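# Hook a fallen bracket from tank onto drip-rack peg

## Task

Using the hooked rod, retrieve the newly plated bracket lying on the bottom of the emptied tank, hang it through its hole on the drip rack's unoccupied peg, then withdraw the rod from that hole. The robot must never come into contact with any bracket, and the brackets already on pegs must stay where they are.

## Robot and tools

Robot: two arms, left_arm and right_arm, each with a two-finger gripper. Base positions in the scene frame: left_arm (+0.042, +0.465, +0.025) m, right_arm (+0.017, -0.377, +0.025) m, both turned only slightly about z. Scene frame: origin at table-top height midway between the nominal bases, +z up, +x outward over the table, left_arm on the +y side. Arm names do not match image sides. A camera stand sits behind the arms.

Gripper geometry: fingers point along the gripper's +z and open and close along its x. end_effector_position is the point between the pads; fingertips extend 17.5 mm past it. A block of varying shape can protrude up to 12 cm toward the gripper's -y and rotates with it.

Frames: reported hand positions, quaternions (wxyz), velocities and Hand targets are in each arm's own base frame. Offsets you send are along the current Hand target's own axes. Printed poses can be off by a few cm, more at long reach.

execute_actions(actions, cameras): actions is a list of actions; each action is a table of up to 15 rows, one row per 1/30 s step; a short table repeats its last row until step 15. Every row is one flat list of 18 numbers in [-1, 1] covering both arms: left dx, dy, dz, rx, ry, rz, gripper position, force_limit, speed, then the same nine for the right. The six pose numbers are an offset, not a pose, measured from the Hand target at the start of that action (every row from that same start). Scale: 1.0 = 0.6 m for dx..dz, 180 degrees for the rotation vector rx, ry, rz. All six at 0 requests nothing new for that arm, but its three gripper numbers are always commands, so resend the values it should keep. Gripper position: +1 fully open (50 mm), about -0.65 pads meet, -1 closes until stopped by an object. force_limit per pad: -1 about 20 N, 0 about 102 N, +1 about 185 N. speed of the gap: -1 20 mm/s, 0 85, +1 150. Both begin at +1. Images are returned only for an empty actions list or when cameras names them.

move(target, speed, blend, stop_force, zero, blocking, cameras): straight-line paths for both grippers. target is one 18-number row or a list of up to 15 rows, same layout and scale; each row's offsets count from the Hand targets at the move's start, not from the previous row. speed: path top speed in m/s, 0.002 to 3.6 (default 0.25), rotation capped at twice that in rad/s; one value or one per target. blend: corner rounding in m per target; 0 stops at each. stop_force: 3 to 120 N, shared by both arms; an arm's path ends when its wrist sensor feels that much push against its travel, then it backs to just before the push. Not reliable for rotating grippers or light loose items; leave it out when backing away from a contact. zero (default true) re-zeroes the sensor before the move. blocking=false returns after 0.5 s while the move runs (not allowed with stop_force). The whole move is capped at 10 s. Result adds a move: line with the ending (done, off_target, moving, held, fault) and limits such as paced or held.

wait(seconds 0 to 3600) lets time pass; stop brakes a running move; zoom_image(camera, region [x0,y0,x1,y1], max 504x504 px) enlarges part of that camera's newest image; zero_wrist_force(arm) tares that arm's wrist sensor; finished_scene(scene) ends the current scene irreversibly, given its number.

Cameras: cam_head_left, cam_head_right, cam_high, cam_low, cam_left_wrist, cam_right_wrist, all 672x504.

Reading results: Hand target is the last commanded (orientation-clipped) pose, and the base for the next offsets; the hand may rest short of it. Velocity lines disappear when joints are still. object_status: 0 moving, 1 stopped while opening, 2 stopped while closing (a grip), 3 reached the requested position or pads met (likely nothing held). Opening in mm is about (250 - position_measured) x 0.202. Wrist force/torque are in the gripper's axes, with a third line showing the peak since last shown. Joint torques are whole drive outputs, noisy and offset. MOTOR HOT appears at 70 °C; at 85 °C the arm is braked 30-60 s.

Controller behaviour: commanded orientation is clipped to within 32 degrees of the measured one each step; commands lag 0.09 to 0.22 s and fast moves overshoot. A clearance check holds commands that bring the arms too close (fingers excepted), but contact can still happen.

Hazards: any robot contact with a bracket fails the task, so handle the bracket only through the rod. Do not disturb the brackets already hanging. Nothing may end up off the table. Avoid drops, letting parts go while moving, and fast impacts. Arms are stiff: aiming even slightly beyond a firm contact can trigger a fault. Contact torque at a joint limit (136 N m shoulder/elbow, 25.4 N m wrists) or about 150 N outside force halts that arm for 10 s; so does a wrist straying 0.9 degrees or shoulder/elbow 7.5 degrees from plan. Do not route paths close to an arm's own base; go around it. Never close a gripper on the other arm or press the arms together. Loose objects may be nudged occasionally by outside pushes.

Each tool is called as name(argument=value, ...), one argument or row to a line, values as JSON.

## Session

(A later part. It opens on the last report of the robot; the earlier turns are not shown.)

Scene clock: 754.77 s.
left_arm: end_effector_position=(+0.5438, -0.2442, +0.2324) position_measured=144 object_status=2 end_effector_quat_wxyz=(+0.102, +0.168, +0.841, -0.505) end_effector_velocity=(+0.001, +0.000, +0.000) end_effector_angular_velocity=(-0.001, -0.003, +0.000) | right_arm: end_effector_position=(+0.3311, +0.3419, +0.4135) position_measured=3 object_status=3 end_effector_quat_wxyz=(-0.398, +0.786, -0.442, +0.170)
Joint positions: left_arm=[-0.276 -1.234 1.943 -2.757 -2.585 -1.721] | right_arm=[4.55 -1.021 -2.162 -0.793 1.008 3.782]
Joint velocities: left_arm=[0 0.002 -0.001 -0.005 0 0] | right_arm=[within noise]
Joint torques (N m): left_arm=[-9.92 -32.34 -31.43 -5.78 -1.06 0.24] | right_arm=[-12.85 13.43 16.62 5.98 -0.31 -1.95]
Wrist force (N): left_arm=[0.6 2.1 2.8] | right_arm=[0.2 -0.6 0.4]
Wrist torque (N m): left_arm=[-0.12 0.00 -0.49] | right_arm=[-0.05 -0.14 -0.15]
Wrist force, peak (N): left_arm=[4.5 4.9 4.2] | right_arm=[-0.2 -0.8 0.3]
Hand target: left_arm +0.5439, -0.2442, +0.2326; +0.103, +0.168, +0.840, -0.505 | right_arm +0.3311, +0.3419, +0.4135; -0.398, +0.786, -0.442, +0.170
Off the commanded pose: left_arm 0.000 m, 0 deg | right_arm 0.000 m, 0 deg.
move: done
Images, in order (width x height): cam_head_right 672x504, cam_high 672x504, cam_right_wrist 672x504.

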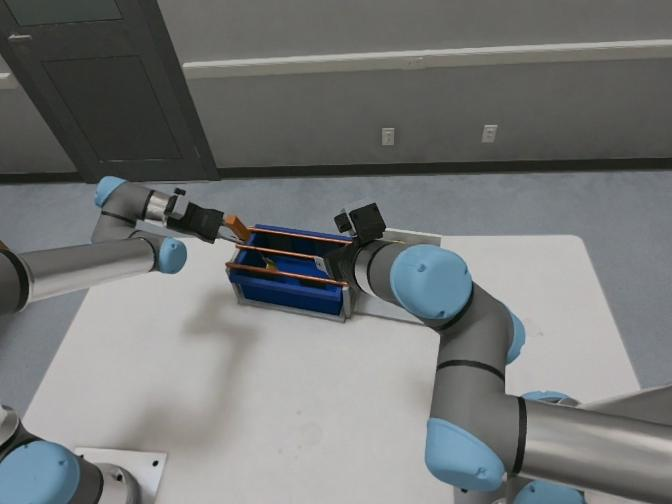

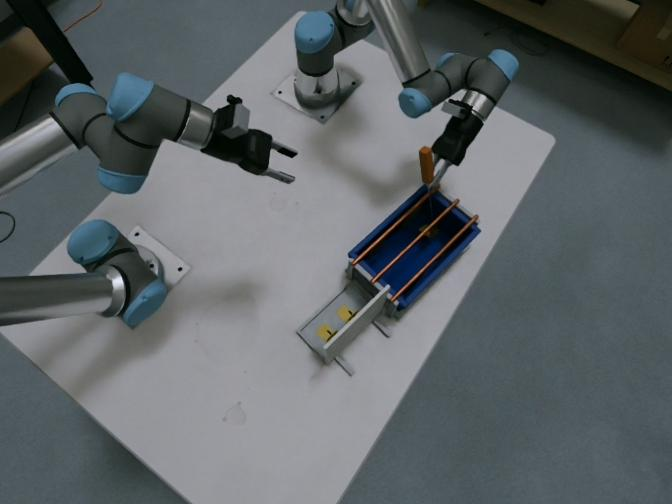

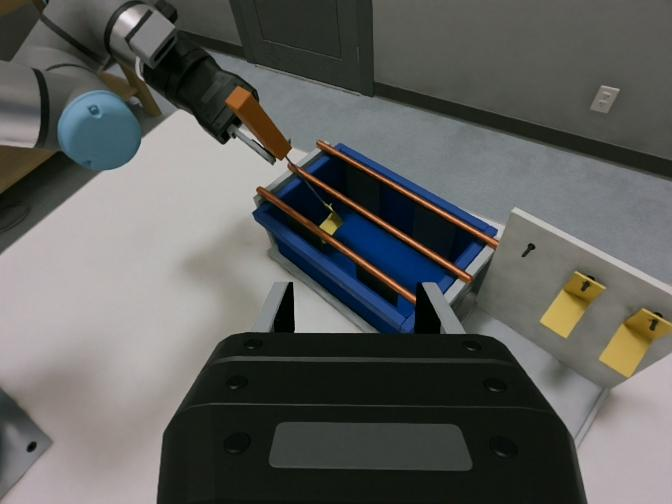

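move(
  target=[0.0135,-0.081,-0.0468,0,0,0,-1,-0.6,-0.3,0,0,0,0,0,0,1,1,1],
  speed=0.05,
  cameras=["cam_right_wrist","cam_high","cam_head_right"],
)

zoom_image(
  camera="cam_right_wrist",
  region=[270, 130, 370, 230],
)

zoom_image(
  camera="cam_high",
  region=[400, 180, 460, 240],
)

zoom_image(
  camera="cam_head_right",
  region=[220, 210, 300, 290],
)

Scene clock: 771.10 s.
left_arm: end_effector_position=(+0.5176, -0.2391, +0.2824) position_measured=144 object_status=2 end_effector_quat_wxyz=(+0.102, +0.168, +0.840, -0.505) | right_arm: end_effector_position=(+0.3311, +0.3419, +0.4135) position_measured=3 object_status=3 end_effector_quat_wxyz=(-0.398, +0.786, -0.442, +0.170)
Joint positions: left_arm=[-0.281 -1.364 1.962 -2.653 -2.583 -1.728] | right_arm=[4.55 -1.021 -2.162 -0.793 1.008 3.782]
Joint torques (N m): left_arm=[-9.42 -28.95 -18.35 -5.67 -1.11 1.45] | right_arm=[-12.94 13.87 16.11 5.94 -0.35 -1.66]
Wrist force (N): left_arm=[0.5 2.1 2.8] | right_arm=[-0.2 -0.5 0.0]
Wrist torque (N m): left_arm=[-0.13 0.03 -0.48] | right_arm=[-0.02 -0.08 -0.15]
Wrist force, peak (N): left_arm=[0.6 3.4 3.5] | right_arm=[0.2 -0.9 0.4]
Hand target: left_arm +0.5176, -0.2391, +0.2825; +0.103, +0.168, +0.840, -0.505 | right_arm +0.3311, +0.3419, +0.4135; -0.398, +0.786, -0.442, +0.170
Off the commanded pose: left_arm 0.000 m, 0 deg | right_arm 0.000 m, 0 deg.
move: done
Images, in order (width x height): cam_head_right 672x504, cam_high 672x504, cam_right_wrist 672x504.

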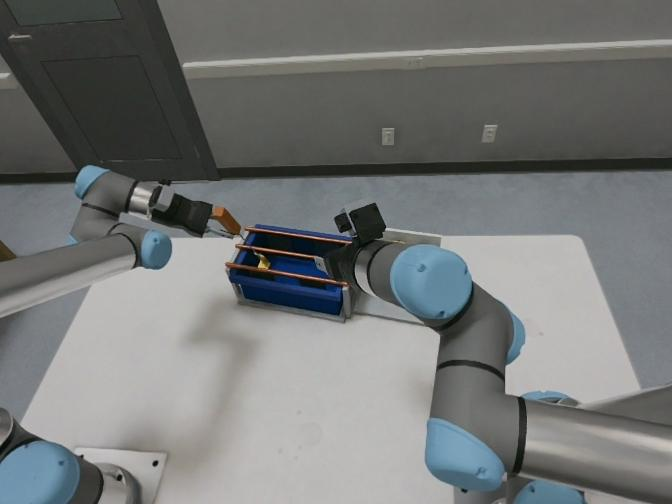

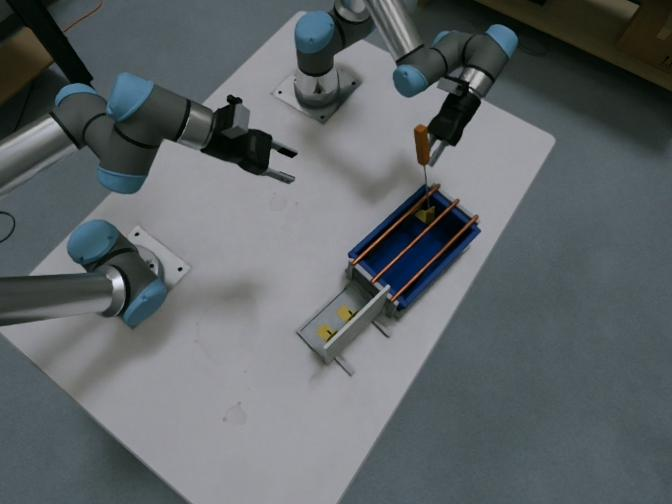

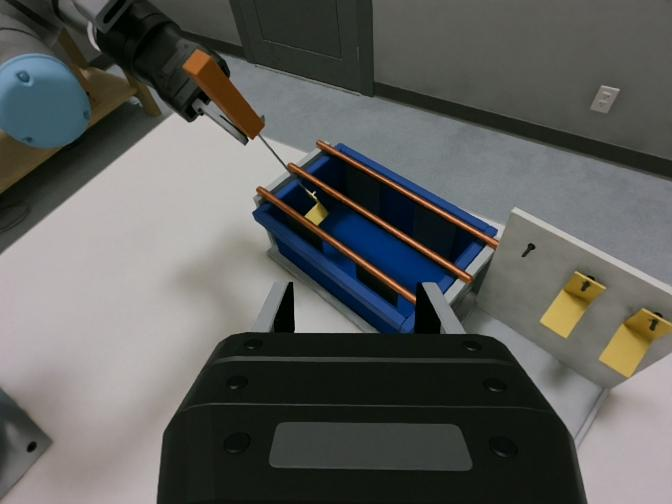

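Scaled by 5.040.

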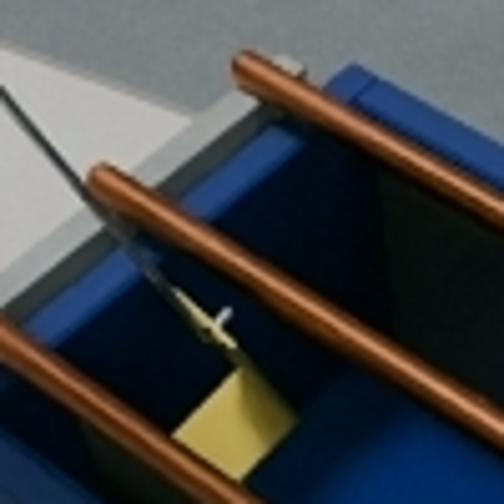

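Scaled by 8.400.

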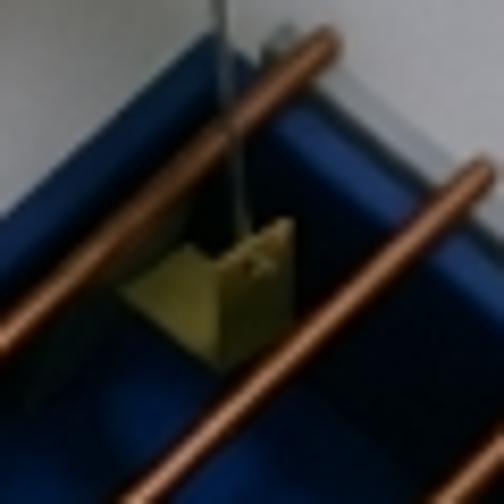

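Scaled by 6.300.

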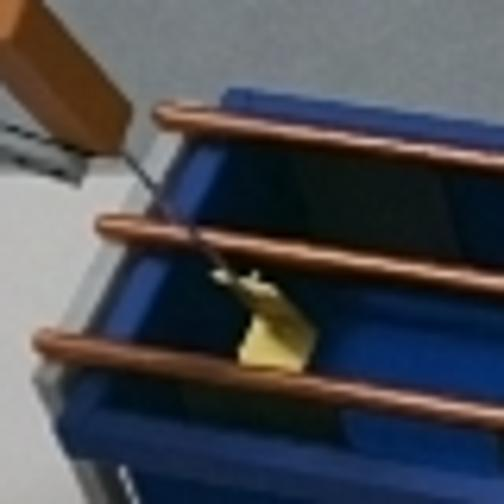

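move(
  target=[-0.044,-0.095,-0.0545,0,0,0,-1,-0.6,-0.3,0,0,0,0,0,0,1,1,1],
  speed=0.05,
  cameras=["cam_right_wrist","cam_high","cam_head_right","cam_left_wrist"],
)

zoom_image(
  camera="cam_right_wrist",
  region=[270, 80, 390, 200],
)

zoom_image(
  camera="cam_high",
  region=[400, 150, 480, 230],
)

Scene clock: 783.23 s.
left_arm: end_effector_position=(+0.5199, -0.2397, +0.3535) position_measured=144 object_status=2 end_effector_quat_wxyz=(+0.103, +0.168, +0.840, -0.505) | right_arm: end_effector_position=(+0.3311, +0.3419, +0.4135) position_measured=3 object_status=3 end_effector_quat_wxyz=(-0.398, +0.786, -0.442, +0.170)
Joint positions: left_arm=[-0.28 -1.444 1.852 -2.463 -2.583 -1.728] | right_arm=[4.55 -1.021 -2.162 -0.793 1.008 3.782]
Joint torques (N m): left_arm=[9.49 -26.65 -9.63 -5.65 -2.92 1.5] | right_arm=[-11.38 13.01 17.28 5.85 -0.47 -1.64]
Wrist force (N): left_arm=[0.5 1.9 3.2] | right_arm=[0.1 -0.4 0.3]
Wrist torque (N m): left_arm=[-0.15 0.03 -0.54] | right_arm=[-0.01 -0.11 -0.15]
Wrist force, peak (N): left_arm=[0.6 3.0 3.3] | right_arm=[0.4 -0.7 0.5]
Hand target: left_arm +0.5199, -0.2396, +0.3533; +0.103, +0.168, +0.840, -0.505 | right_arm +0.3311, +0.3419, +0.4135; -0.398, +0.786, -0.442, +0.170
Off the commanded pose: left_arm 0.000 m, 0 deg | right_arm 0.000 m, 0 deg.
move: done
Images, in order (width x height): cam_head_right 672x504, cam_high 672x504, cam_left_wrist 672x504, cam_right_wrist 672x504.

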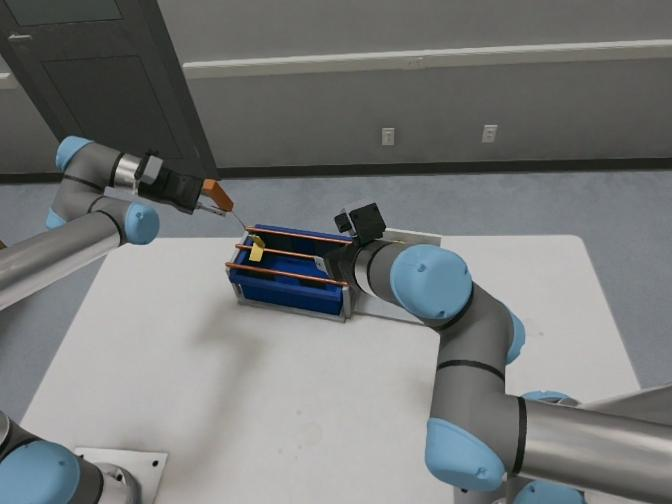

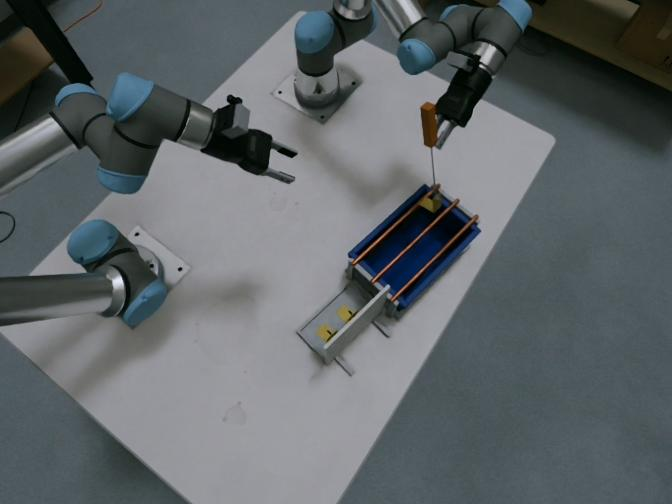

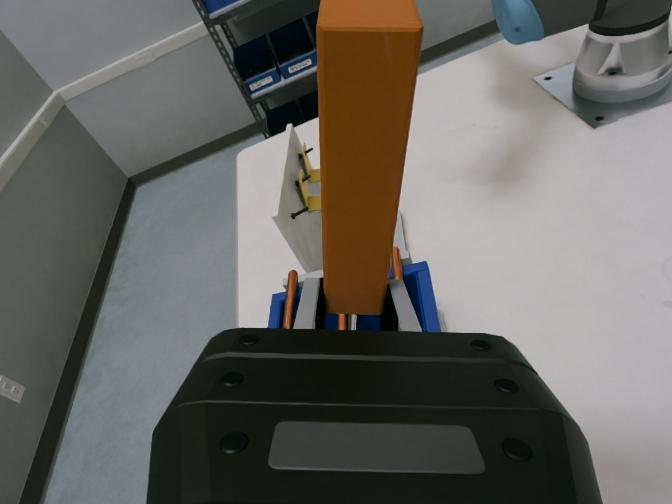

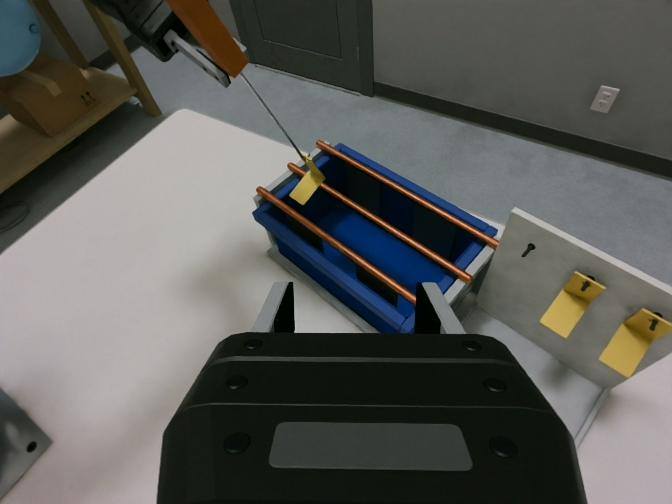

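Scaled by 4.200.

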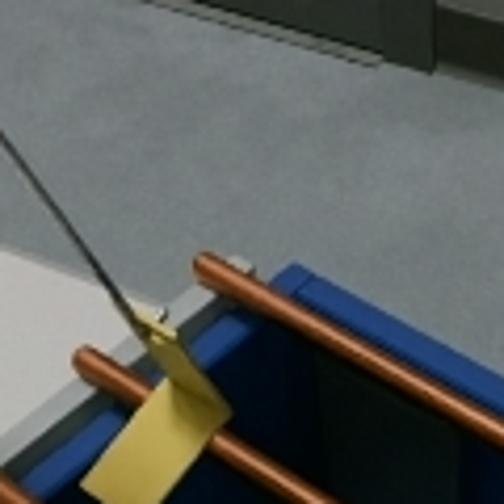

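Scaled by 6.300.

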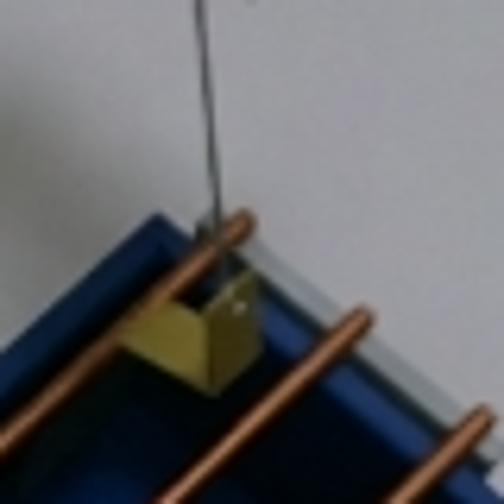

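move(
  target=[
    [-0.0287,-0.068,-0.039,0,0,0,-1,-0.6,-0.3,0.378,0.188,-0.1425,0,0,0,1,1,1],
    [-0.012,-0.3035,0.358,0,0,0,-1,-0.6,-0.3,0.378,0.188,-0.1425,0,0,0,1,1,1],
  ],
  speed=[0.12,0.1],
  cameras=["all"],
)

zoom_image(
  camera="cam_right_wrist",
  region=[230, 80, 370, 220],
)

zoom_image(
  camera="cam_head_right",
  region=[320, 190, 460, 310],
)

zoom_image(
  camera="cam_high",
  region=[300, 240, 420, 360],
)

Scene clock: 834.30 s.
left_arm: end_effector_position=(+0.4566, -0.5096, +0.4033) position_measured=144 object_status=2 end_effector_quat_wxyz=(+0.103, +0.168, +0.840, -0.505) | right_arm: end_effector_position=(+0.3401, +0.0801, +0.3604) position_measured=3 object_status=3 end_effector_quat_wxyz=(-0.398, +0.786, -0.442, +0.170)
Joint positions: left_arm=[-0.804 -1.356 1.702 -2.853 -2.229 -2.32] | right_arm=[3.712 -0.695 -2.42 -0.705 1.636 3.198]
Joint torques (N m): left_arm=[6.04 -42.01 -10.98 -0.74 -1.33 1.17] | right_arm=[-2.79 3.88 34.37 1.23 -1.08 -0.16]
Wrist force (N): left_arm=[0.3 2.3 3.0] | right_arm=[-0.3 -0.1 0.0]
Wrist torque (N m): left_arm=[-0.11 0.05 -0.57] | right_arm=[0.04 -0.04 -0.12]
Wrist force, peak (N): left_arm=[0.4 1.1 4.3] | right_arm=[-1.9 -1.5 0.5]
Hand target: left_arm +0.4566, -0.5096, +0.4032; +0.103, +0.168, +0.840, -0.505 | right_arm +0.3401, +0.0801, +0.3604; -0.398, +0.786, -0.442, +0.170
Off the commanded pose: left_arm 0.000 m, 0 deg | right_arm 0.000 m, 0 deg.
move: done

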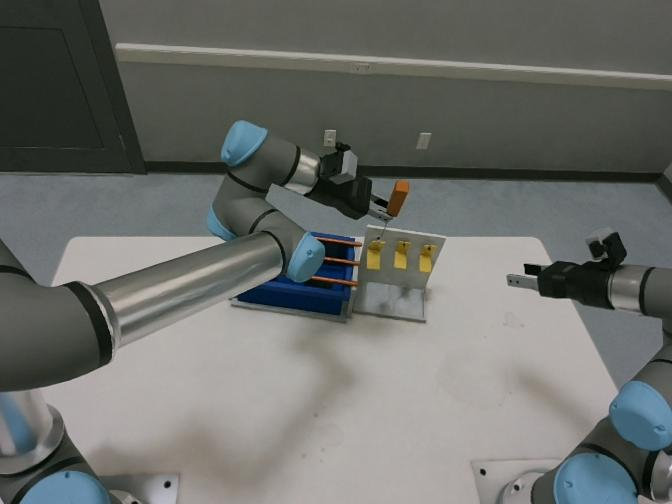

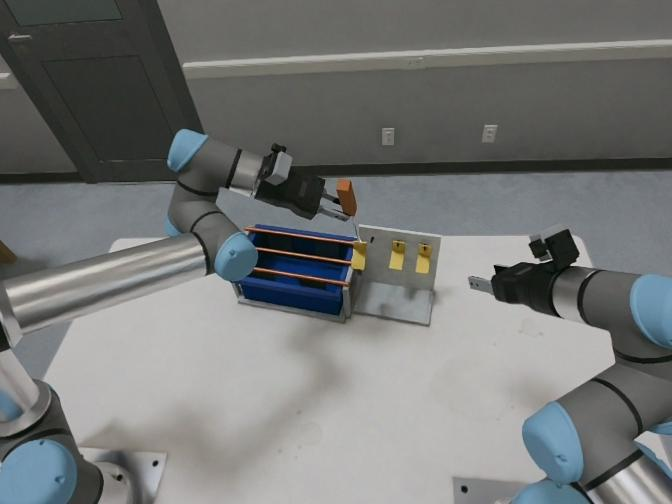

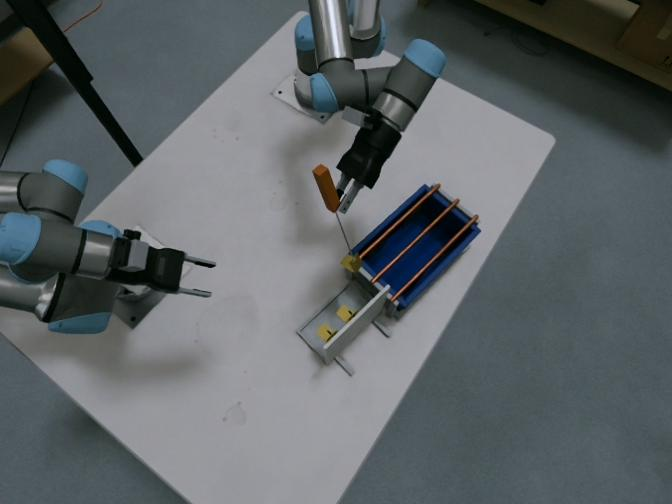

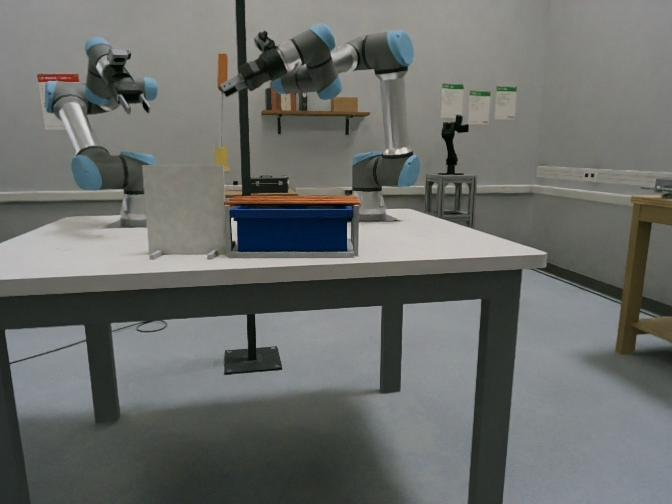

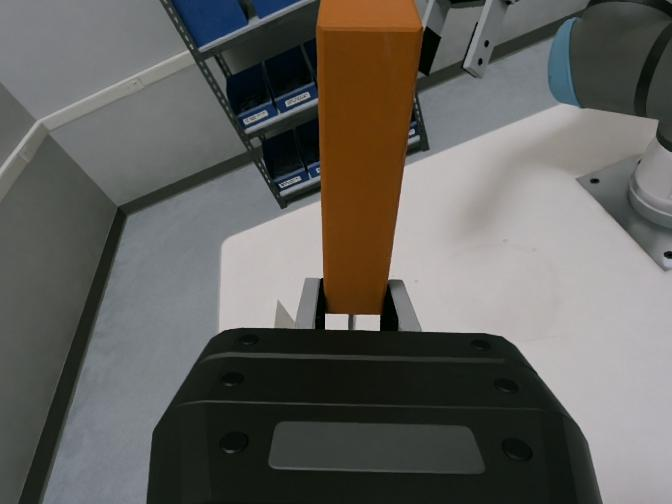

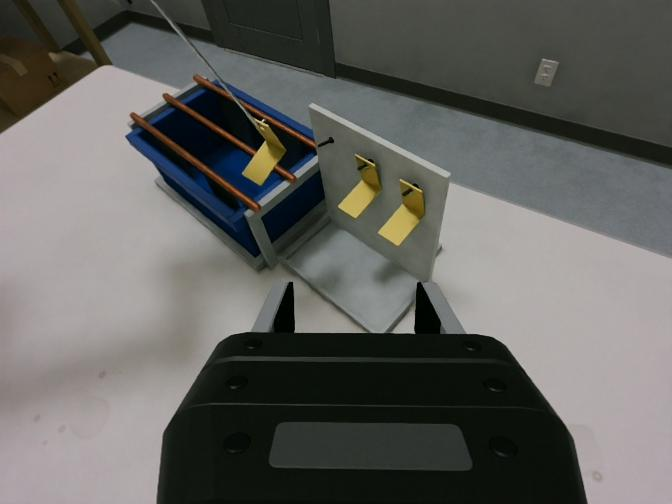

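Scaled by 3.600.

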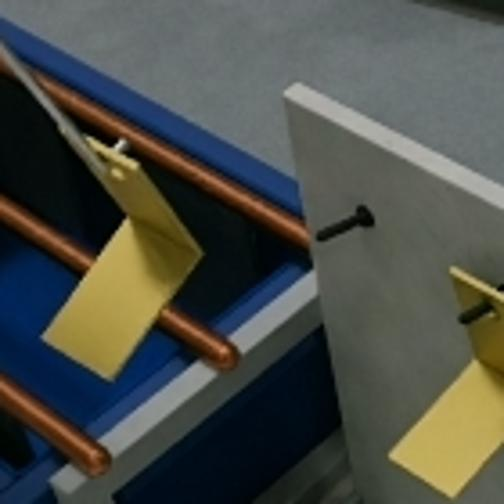

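Scaled by 3.600.

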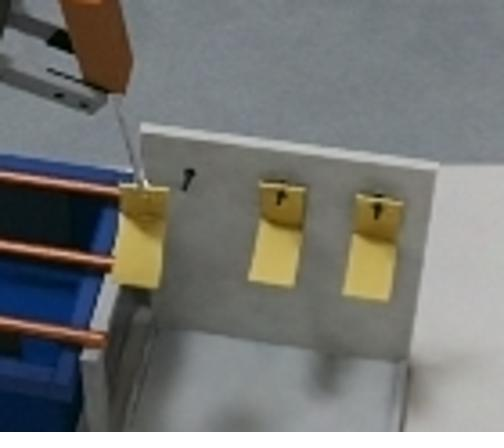

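Scaled by 4.200.

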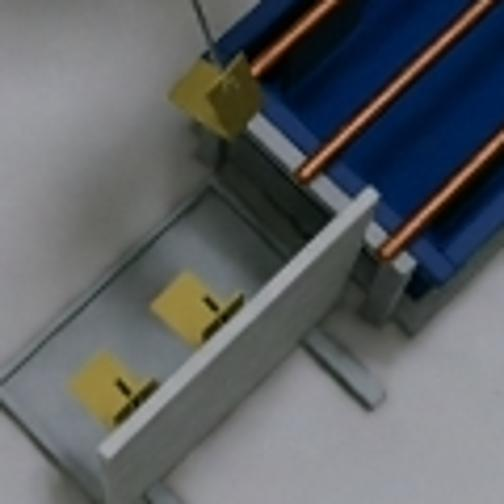

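move(
  target=[0,-0.0167,0.0289,0,0,0,-1,-0.6,-0.3,0,0,0,0,0,0,1,1,1],
  speed=0.06,
  cameras=["cam_right_wrist","cam_head_right","cam_high"],
)

zoom_image(
  camera="cam_right_wrist",
  region=[230, 80, 370, 220],
)

zoom_image(
  camera="cam_head_right",
  region=[320, 190, 460, 310],
)

zoom_image(
  camera="cam_high",
  region=[300, 240, 420, 360],
)

Scene clock: 853.97 s.
left_arm: end_effector_position=(+0.4528, -0.5295, +0.4035) position_measured=144 object_status=2 end_effector_quat_wxyz=(+0.103, +0.168, +0.840, -0.505) end_effector_velocity=(+0.000, +0.003, +0.000) end_effector_angular_velocity=(-0.002, -0.003, -0.003) | right_arm: end_effector_position=(+0.3401, +0.0801, +0.3604) position_measured=3 object_status=3 end_effector_quat_wxyz=(-0.398, +0.786, -0.442, +0.170)
Joint positions: left_arm=[-0.835 -1.336 1.679 -2.864 -2.203 -2.344] | right_arm=[3.712 -0.695 -2.42 -0.705 1.636 3.198]
Joint velocities: left_arm=[0.005 -0.004 0.005 0 -0.006 0.006] | right_arm=[within noise]
Joint torques (N m): left_arm=[12.55 -45.44 -11.35 -1.43 -2.37 2.34] | right_arm=[9.64 2.47 28.76 1.29 -1.21 1.95]
Wrist force (N): left_arm=[0.1 1.6 2.9] | right_arm=[-0.1 -0.5 -0.1]
Wrist torque (N m): left_arm=[-0.20 0.08 -0.54] | right_arm=[-0.02 -0.08 -0.12]
Wrist force, peak (N): left_arm=[0.1 1.5 4.0] | right_arm=[-0.7 -0.6 0.4]
Hand target: left_arm +0.4528, -0.5292, +0.4032; +0.103, +0.168, +0.840, -0.505 | right_arm +0.3401, +0.0801, +0.3604; -0.398, +0.786, -0.442, +0.170
Off the commanded pose: left_arm 0.000 m, 0 deg | right_arm 0.000 m, 0 deg.
move: done
Images, in order (width x height): cam_head_right 672x504, cam_high 672x504, cam_right_wrist 672x504.

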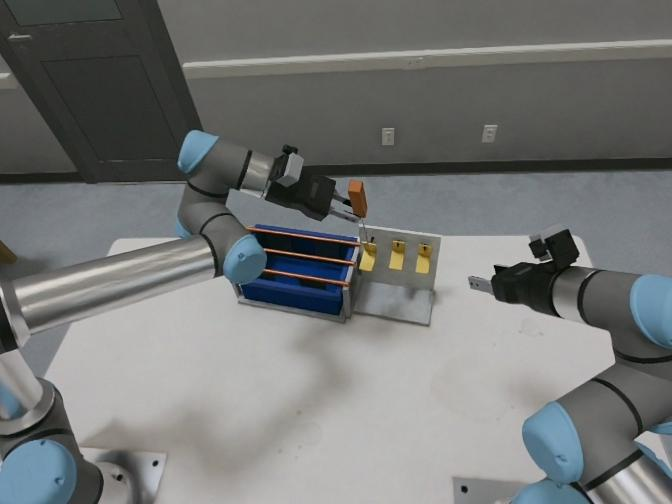

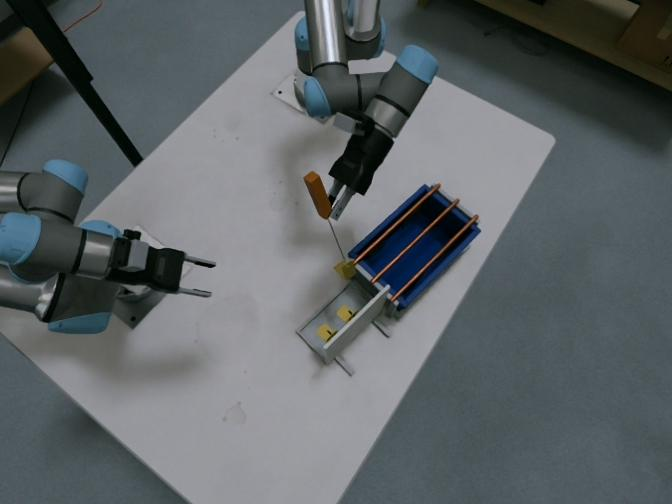

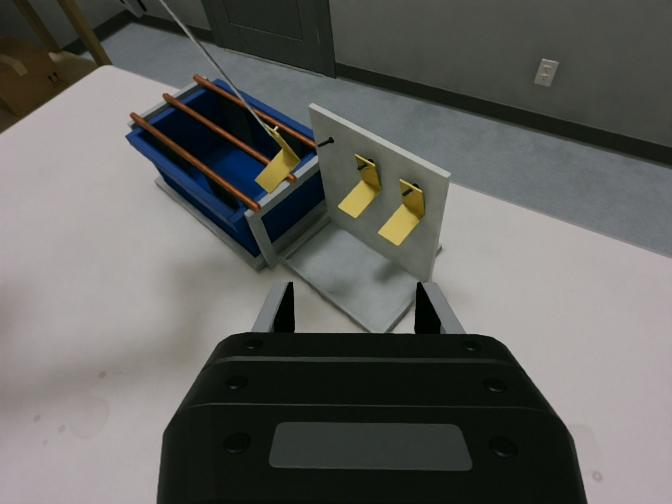

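Scaled by 3.600.

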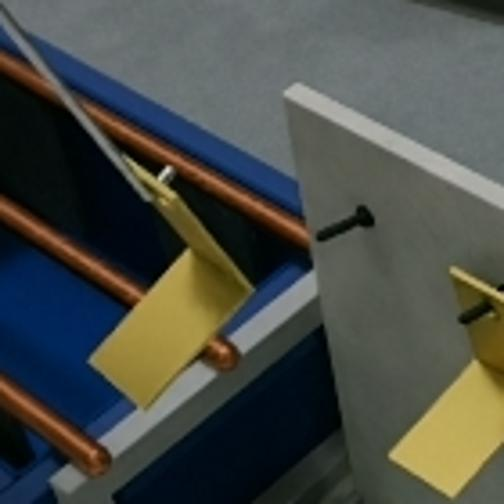

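Scaled by 3.600.

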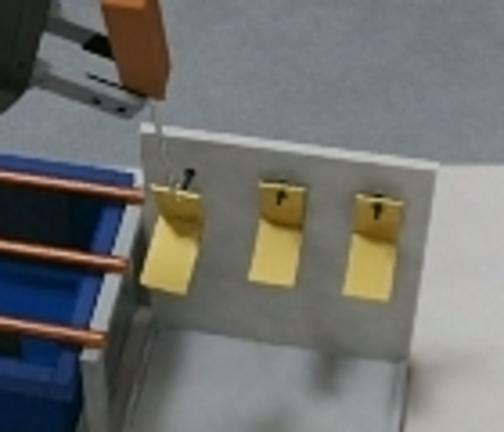

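Scaled by 4.200.

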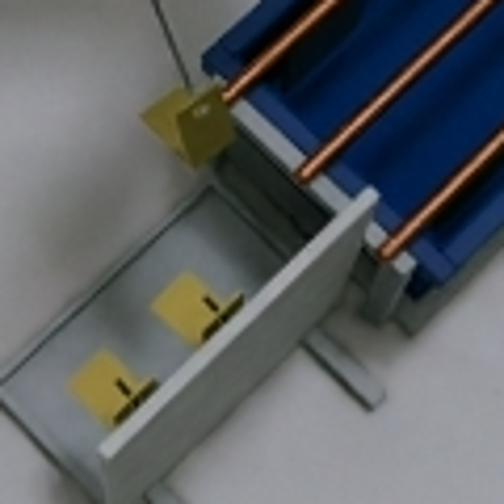

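move(
  target=[0.003,0.0955,0.0453,0,0,0,-1,-0.6,-0.3,0,0,0,0,0,0,1,1,1],
  speed=0.08,
  cameras=["cam_right_wrist","cam_head_right","cam_high"],
)

zoom_image(
  camera="cam_right_wrist",
  region=[230, 80, 370, 220],
)

zoom_image(
  camera="cam_head_right",
  region=[320, 190, 460, 310],
)

zoom_image(
  camera="cam_high",
  region=[300, 240, 420, 360],
)

Scene clock: 888.53 s.
left_arm: end_effector_position=(+0.4734, -0.5279, +0.3431) position_measured=144 object_status=2 end_effector_quat_wxyz=(+0.102, +0.168, +0.841, -0.505) | right_arm: end_effector_position=(+0.3401, +0.0801, +0.3604) position_measured=3 object_status=3 end_effector_quat_wxyz=(-0.398, +0.786, -0.442, +0.170)
Joint positions: left_arm=[-0.805 -1.245 1.723 -2.986 -2.227 -2.321] | right_arm=[3.712 -0.695 -2.42 -0.705 1.636 3.198]
Joint torques (N m): left_arm=[-11.25 -46.32 -40.92 -0.74 0.24 -1.96] | right_arm=[10.53 2.74 18.98 1.17 -1.1 1.66]
Wrist force (N): left_arm=[0.2 2.1 3.1] | right_arm=[0.1 -0.3 0.3]
Wrist torque (N m): left_arm=[-0.12 0.06 -0.56] | right_arm=[0.01 -0.11 -0.11]
Wrist force, peak (N): left_arm=[0.5 3.6 3.8] | right_arm=[-0.6 -0.7 0.5]
Hand target: left_arm +0.4734, -0.5281, +0.3432; +0.103, +0.168, +0.840, -0.505 | right_arm +0.3401, +0.0801, +0.3604; -0.398, +0.786, -0.442, +0.170
Off the commanded pose: left_arm 0.000 m, 0 deg | right_arm 0.000 m, 0 deg.
move: done
Images, in order (width x height): cam_head_right 672x504, cam_high 672x504, cam_right_wrist 672x504.

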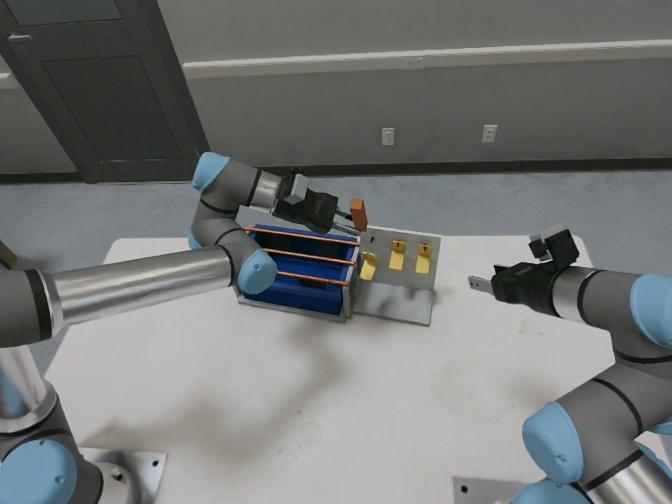

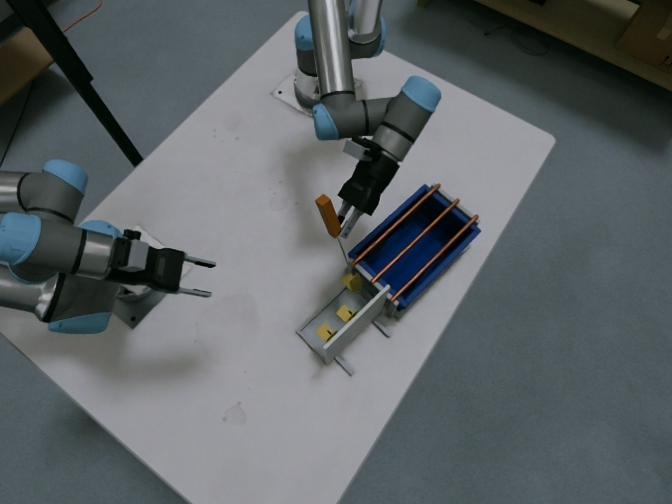

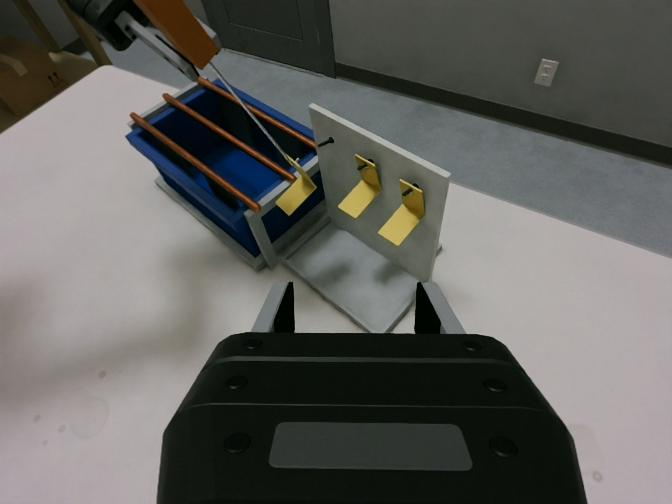

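Scaled by 3.600.

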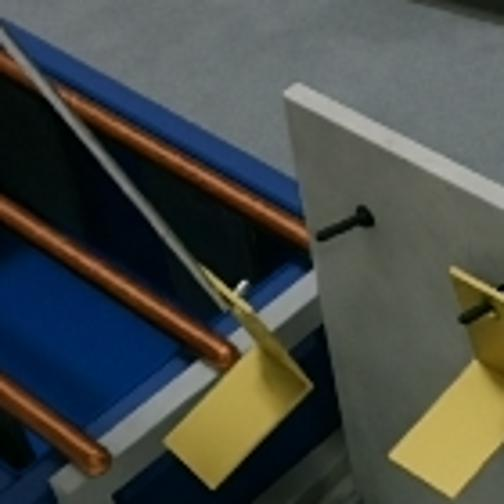

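Scaled by 3.600.

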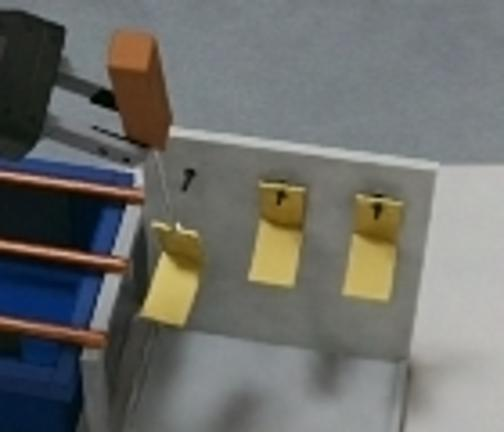

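Scaled by 4.200.

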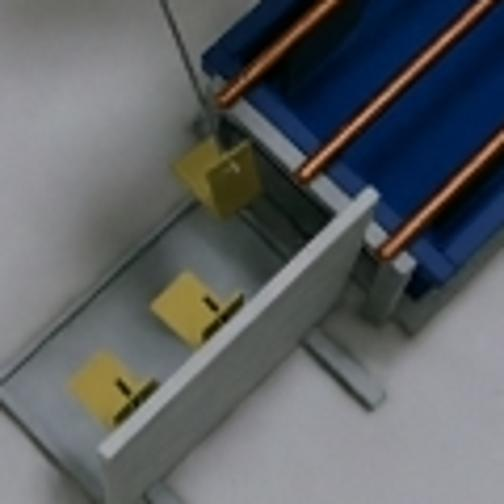

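move(
  target=[-0.0452,0.0187,0.0108,0,0,0,-1,-0.6,-0.3,0,0,0,0,0,0,1,1,1],
  speed=0.06,
  cameras=["cam_right_wrist","cam_head_right","cam_head_left","cam_high"],
)

zoom_image(
  camera="cam_right_wrist",
  region=[290, 120, 350, 180],
)

zoom_image(
  camera="cam_head_right",
  region=[350, 220, 400, 270],
)

zoom_image(
  camera="cam_head_left",
  region=[350, 220, 400, 270],
)

zoom_image(
  camera="cam_high",
  region=[330, 260, 390, 320],
)

Scene clock: 920.57 s.
left_arm: end_effector_position=(+0.5028, -0.5337, +0.3404) position_measured=144 object_status=2 end_effector_quat_wxyz=(+0.103, +0.168, +0.840, -0.505) | right_arm: end_effector_position=(+0.3401, +0.0801, +0.3604) position_measured=3 object_status=3 end_effector_quat_wxyz=(-0.398, +0.786, -0.442, +0.170)
Joint positions: left_arm=[-0.775 -1.184 1.643 -2.952 -2.251 -2.298] | right_arm=[3.712 -0.695 -2.42 -0.705 1.636 3.198]
Joint torques (N m): left_arm=[-13.69 -50.57 -11.06 -6.08 0.19 -1.76] | right_arm=[10.1 3.39 19.61 1.4 -0.97 1.54]
Wrist force (N): left_arm=[0.4 2.3 3.4] | right_arm=[-0.1 -0.3 -0.1]
Wrist torque (N m): left_arm=[-0.10 0.05 -0.54] | right_arm=[0.01 -0.08 -0.11]
Wrist force, peak (N): left_arm=[-0.7 2.7 3.3] | right_arm=[-0.4 -0.7 0.6]
Hand target: left_arm +0.5027, -0.5338, +0.3403; +0.103, +0.168, +0.840, -0.505 | right_arm +0.3401, +0.0801, +0.3604; -0.398, +0.786, -0.442, +0.170
Off the commanded pose: left_arm 0.000 m, 0 deg | right_arm 0.000 m, 0 deg.
move: done
Images, in order (width x height): cam_head_left 672x504, cam_head_right 672x504, cam_high 672x504, cam_right_wrist 672x504.

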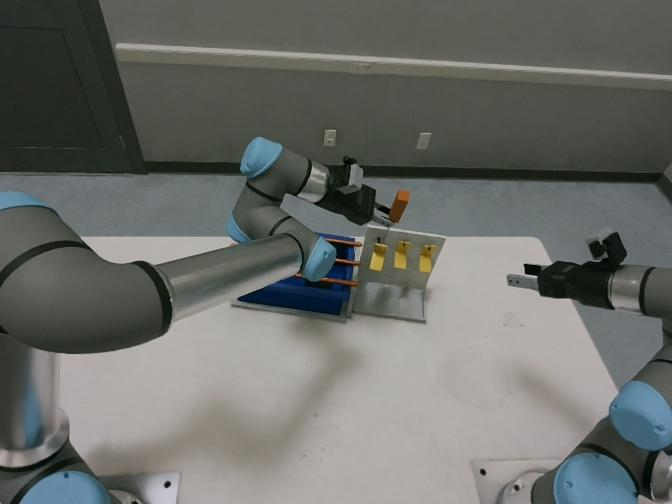

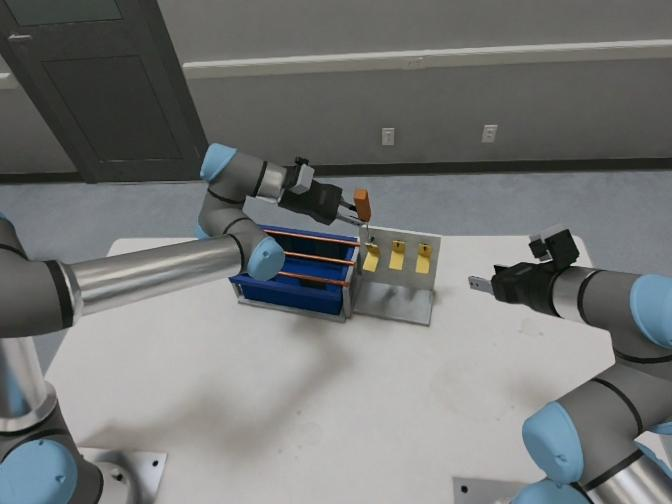

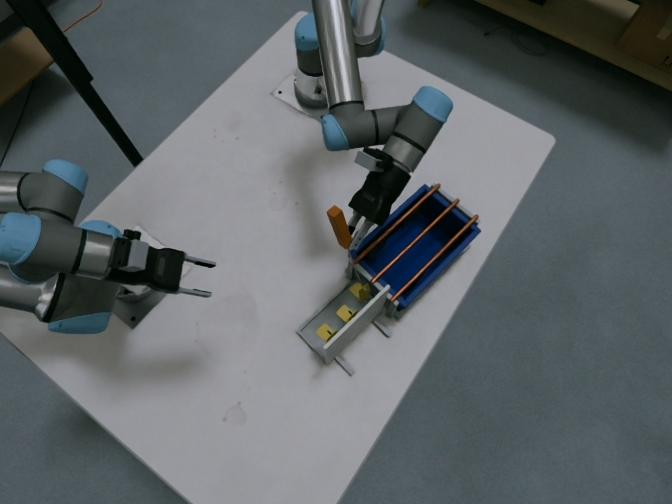

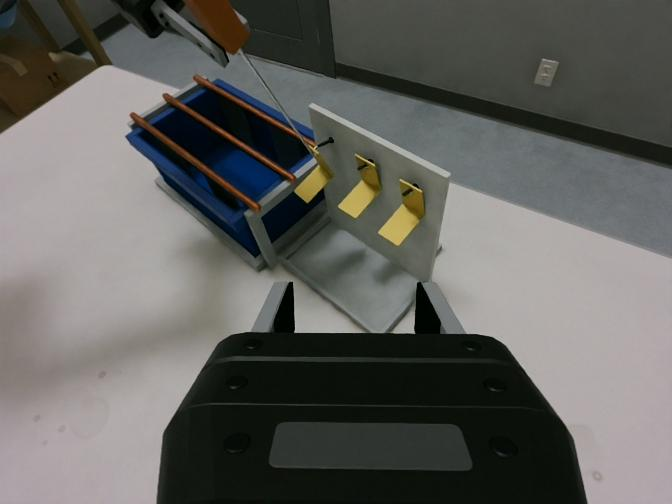

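Scaled by 8.400.

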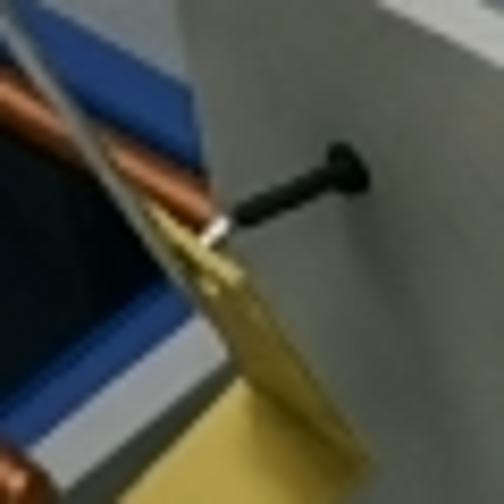

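Scaled by 10.080.

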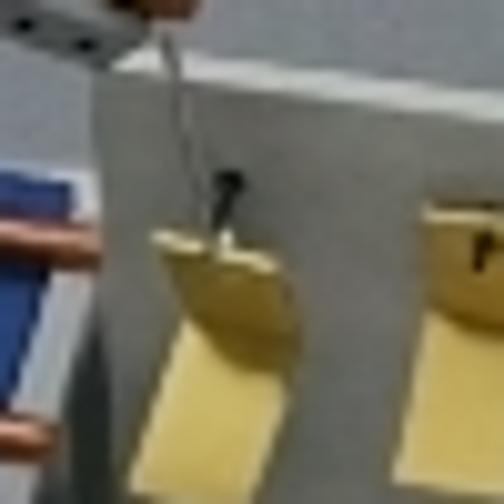

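Scaled by 10.080.

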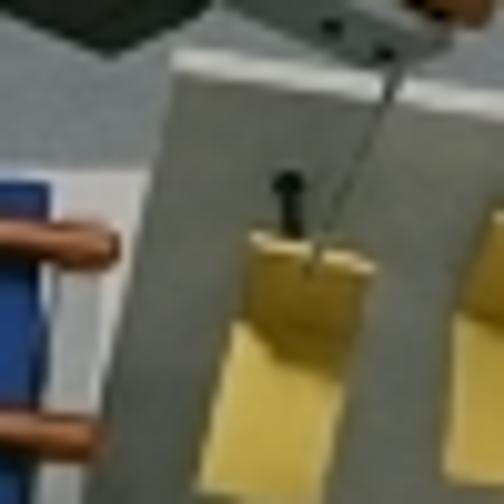

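Scaled by 8.400.

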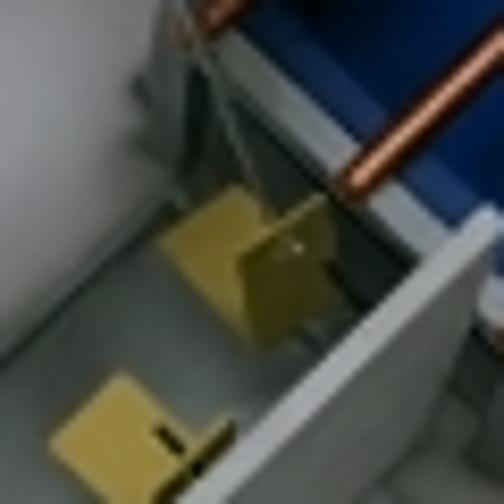

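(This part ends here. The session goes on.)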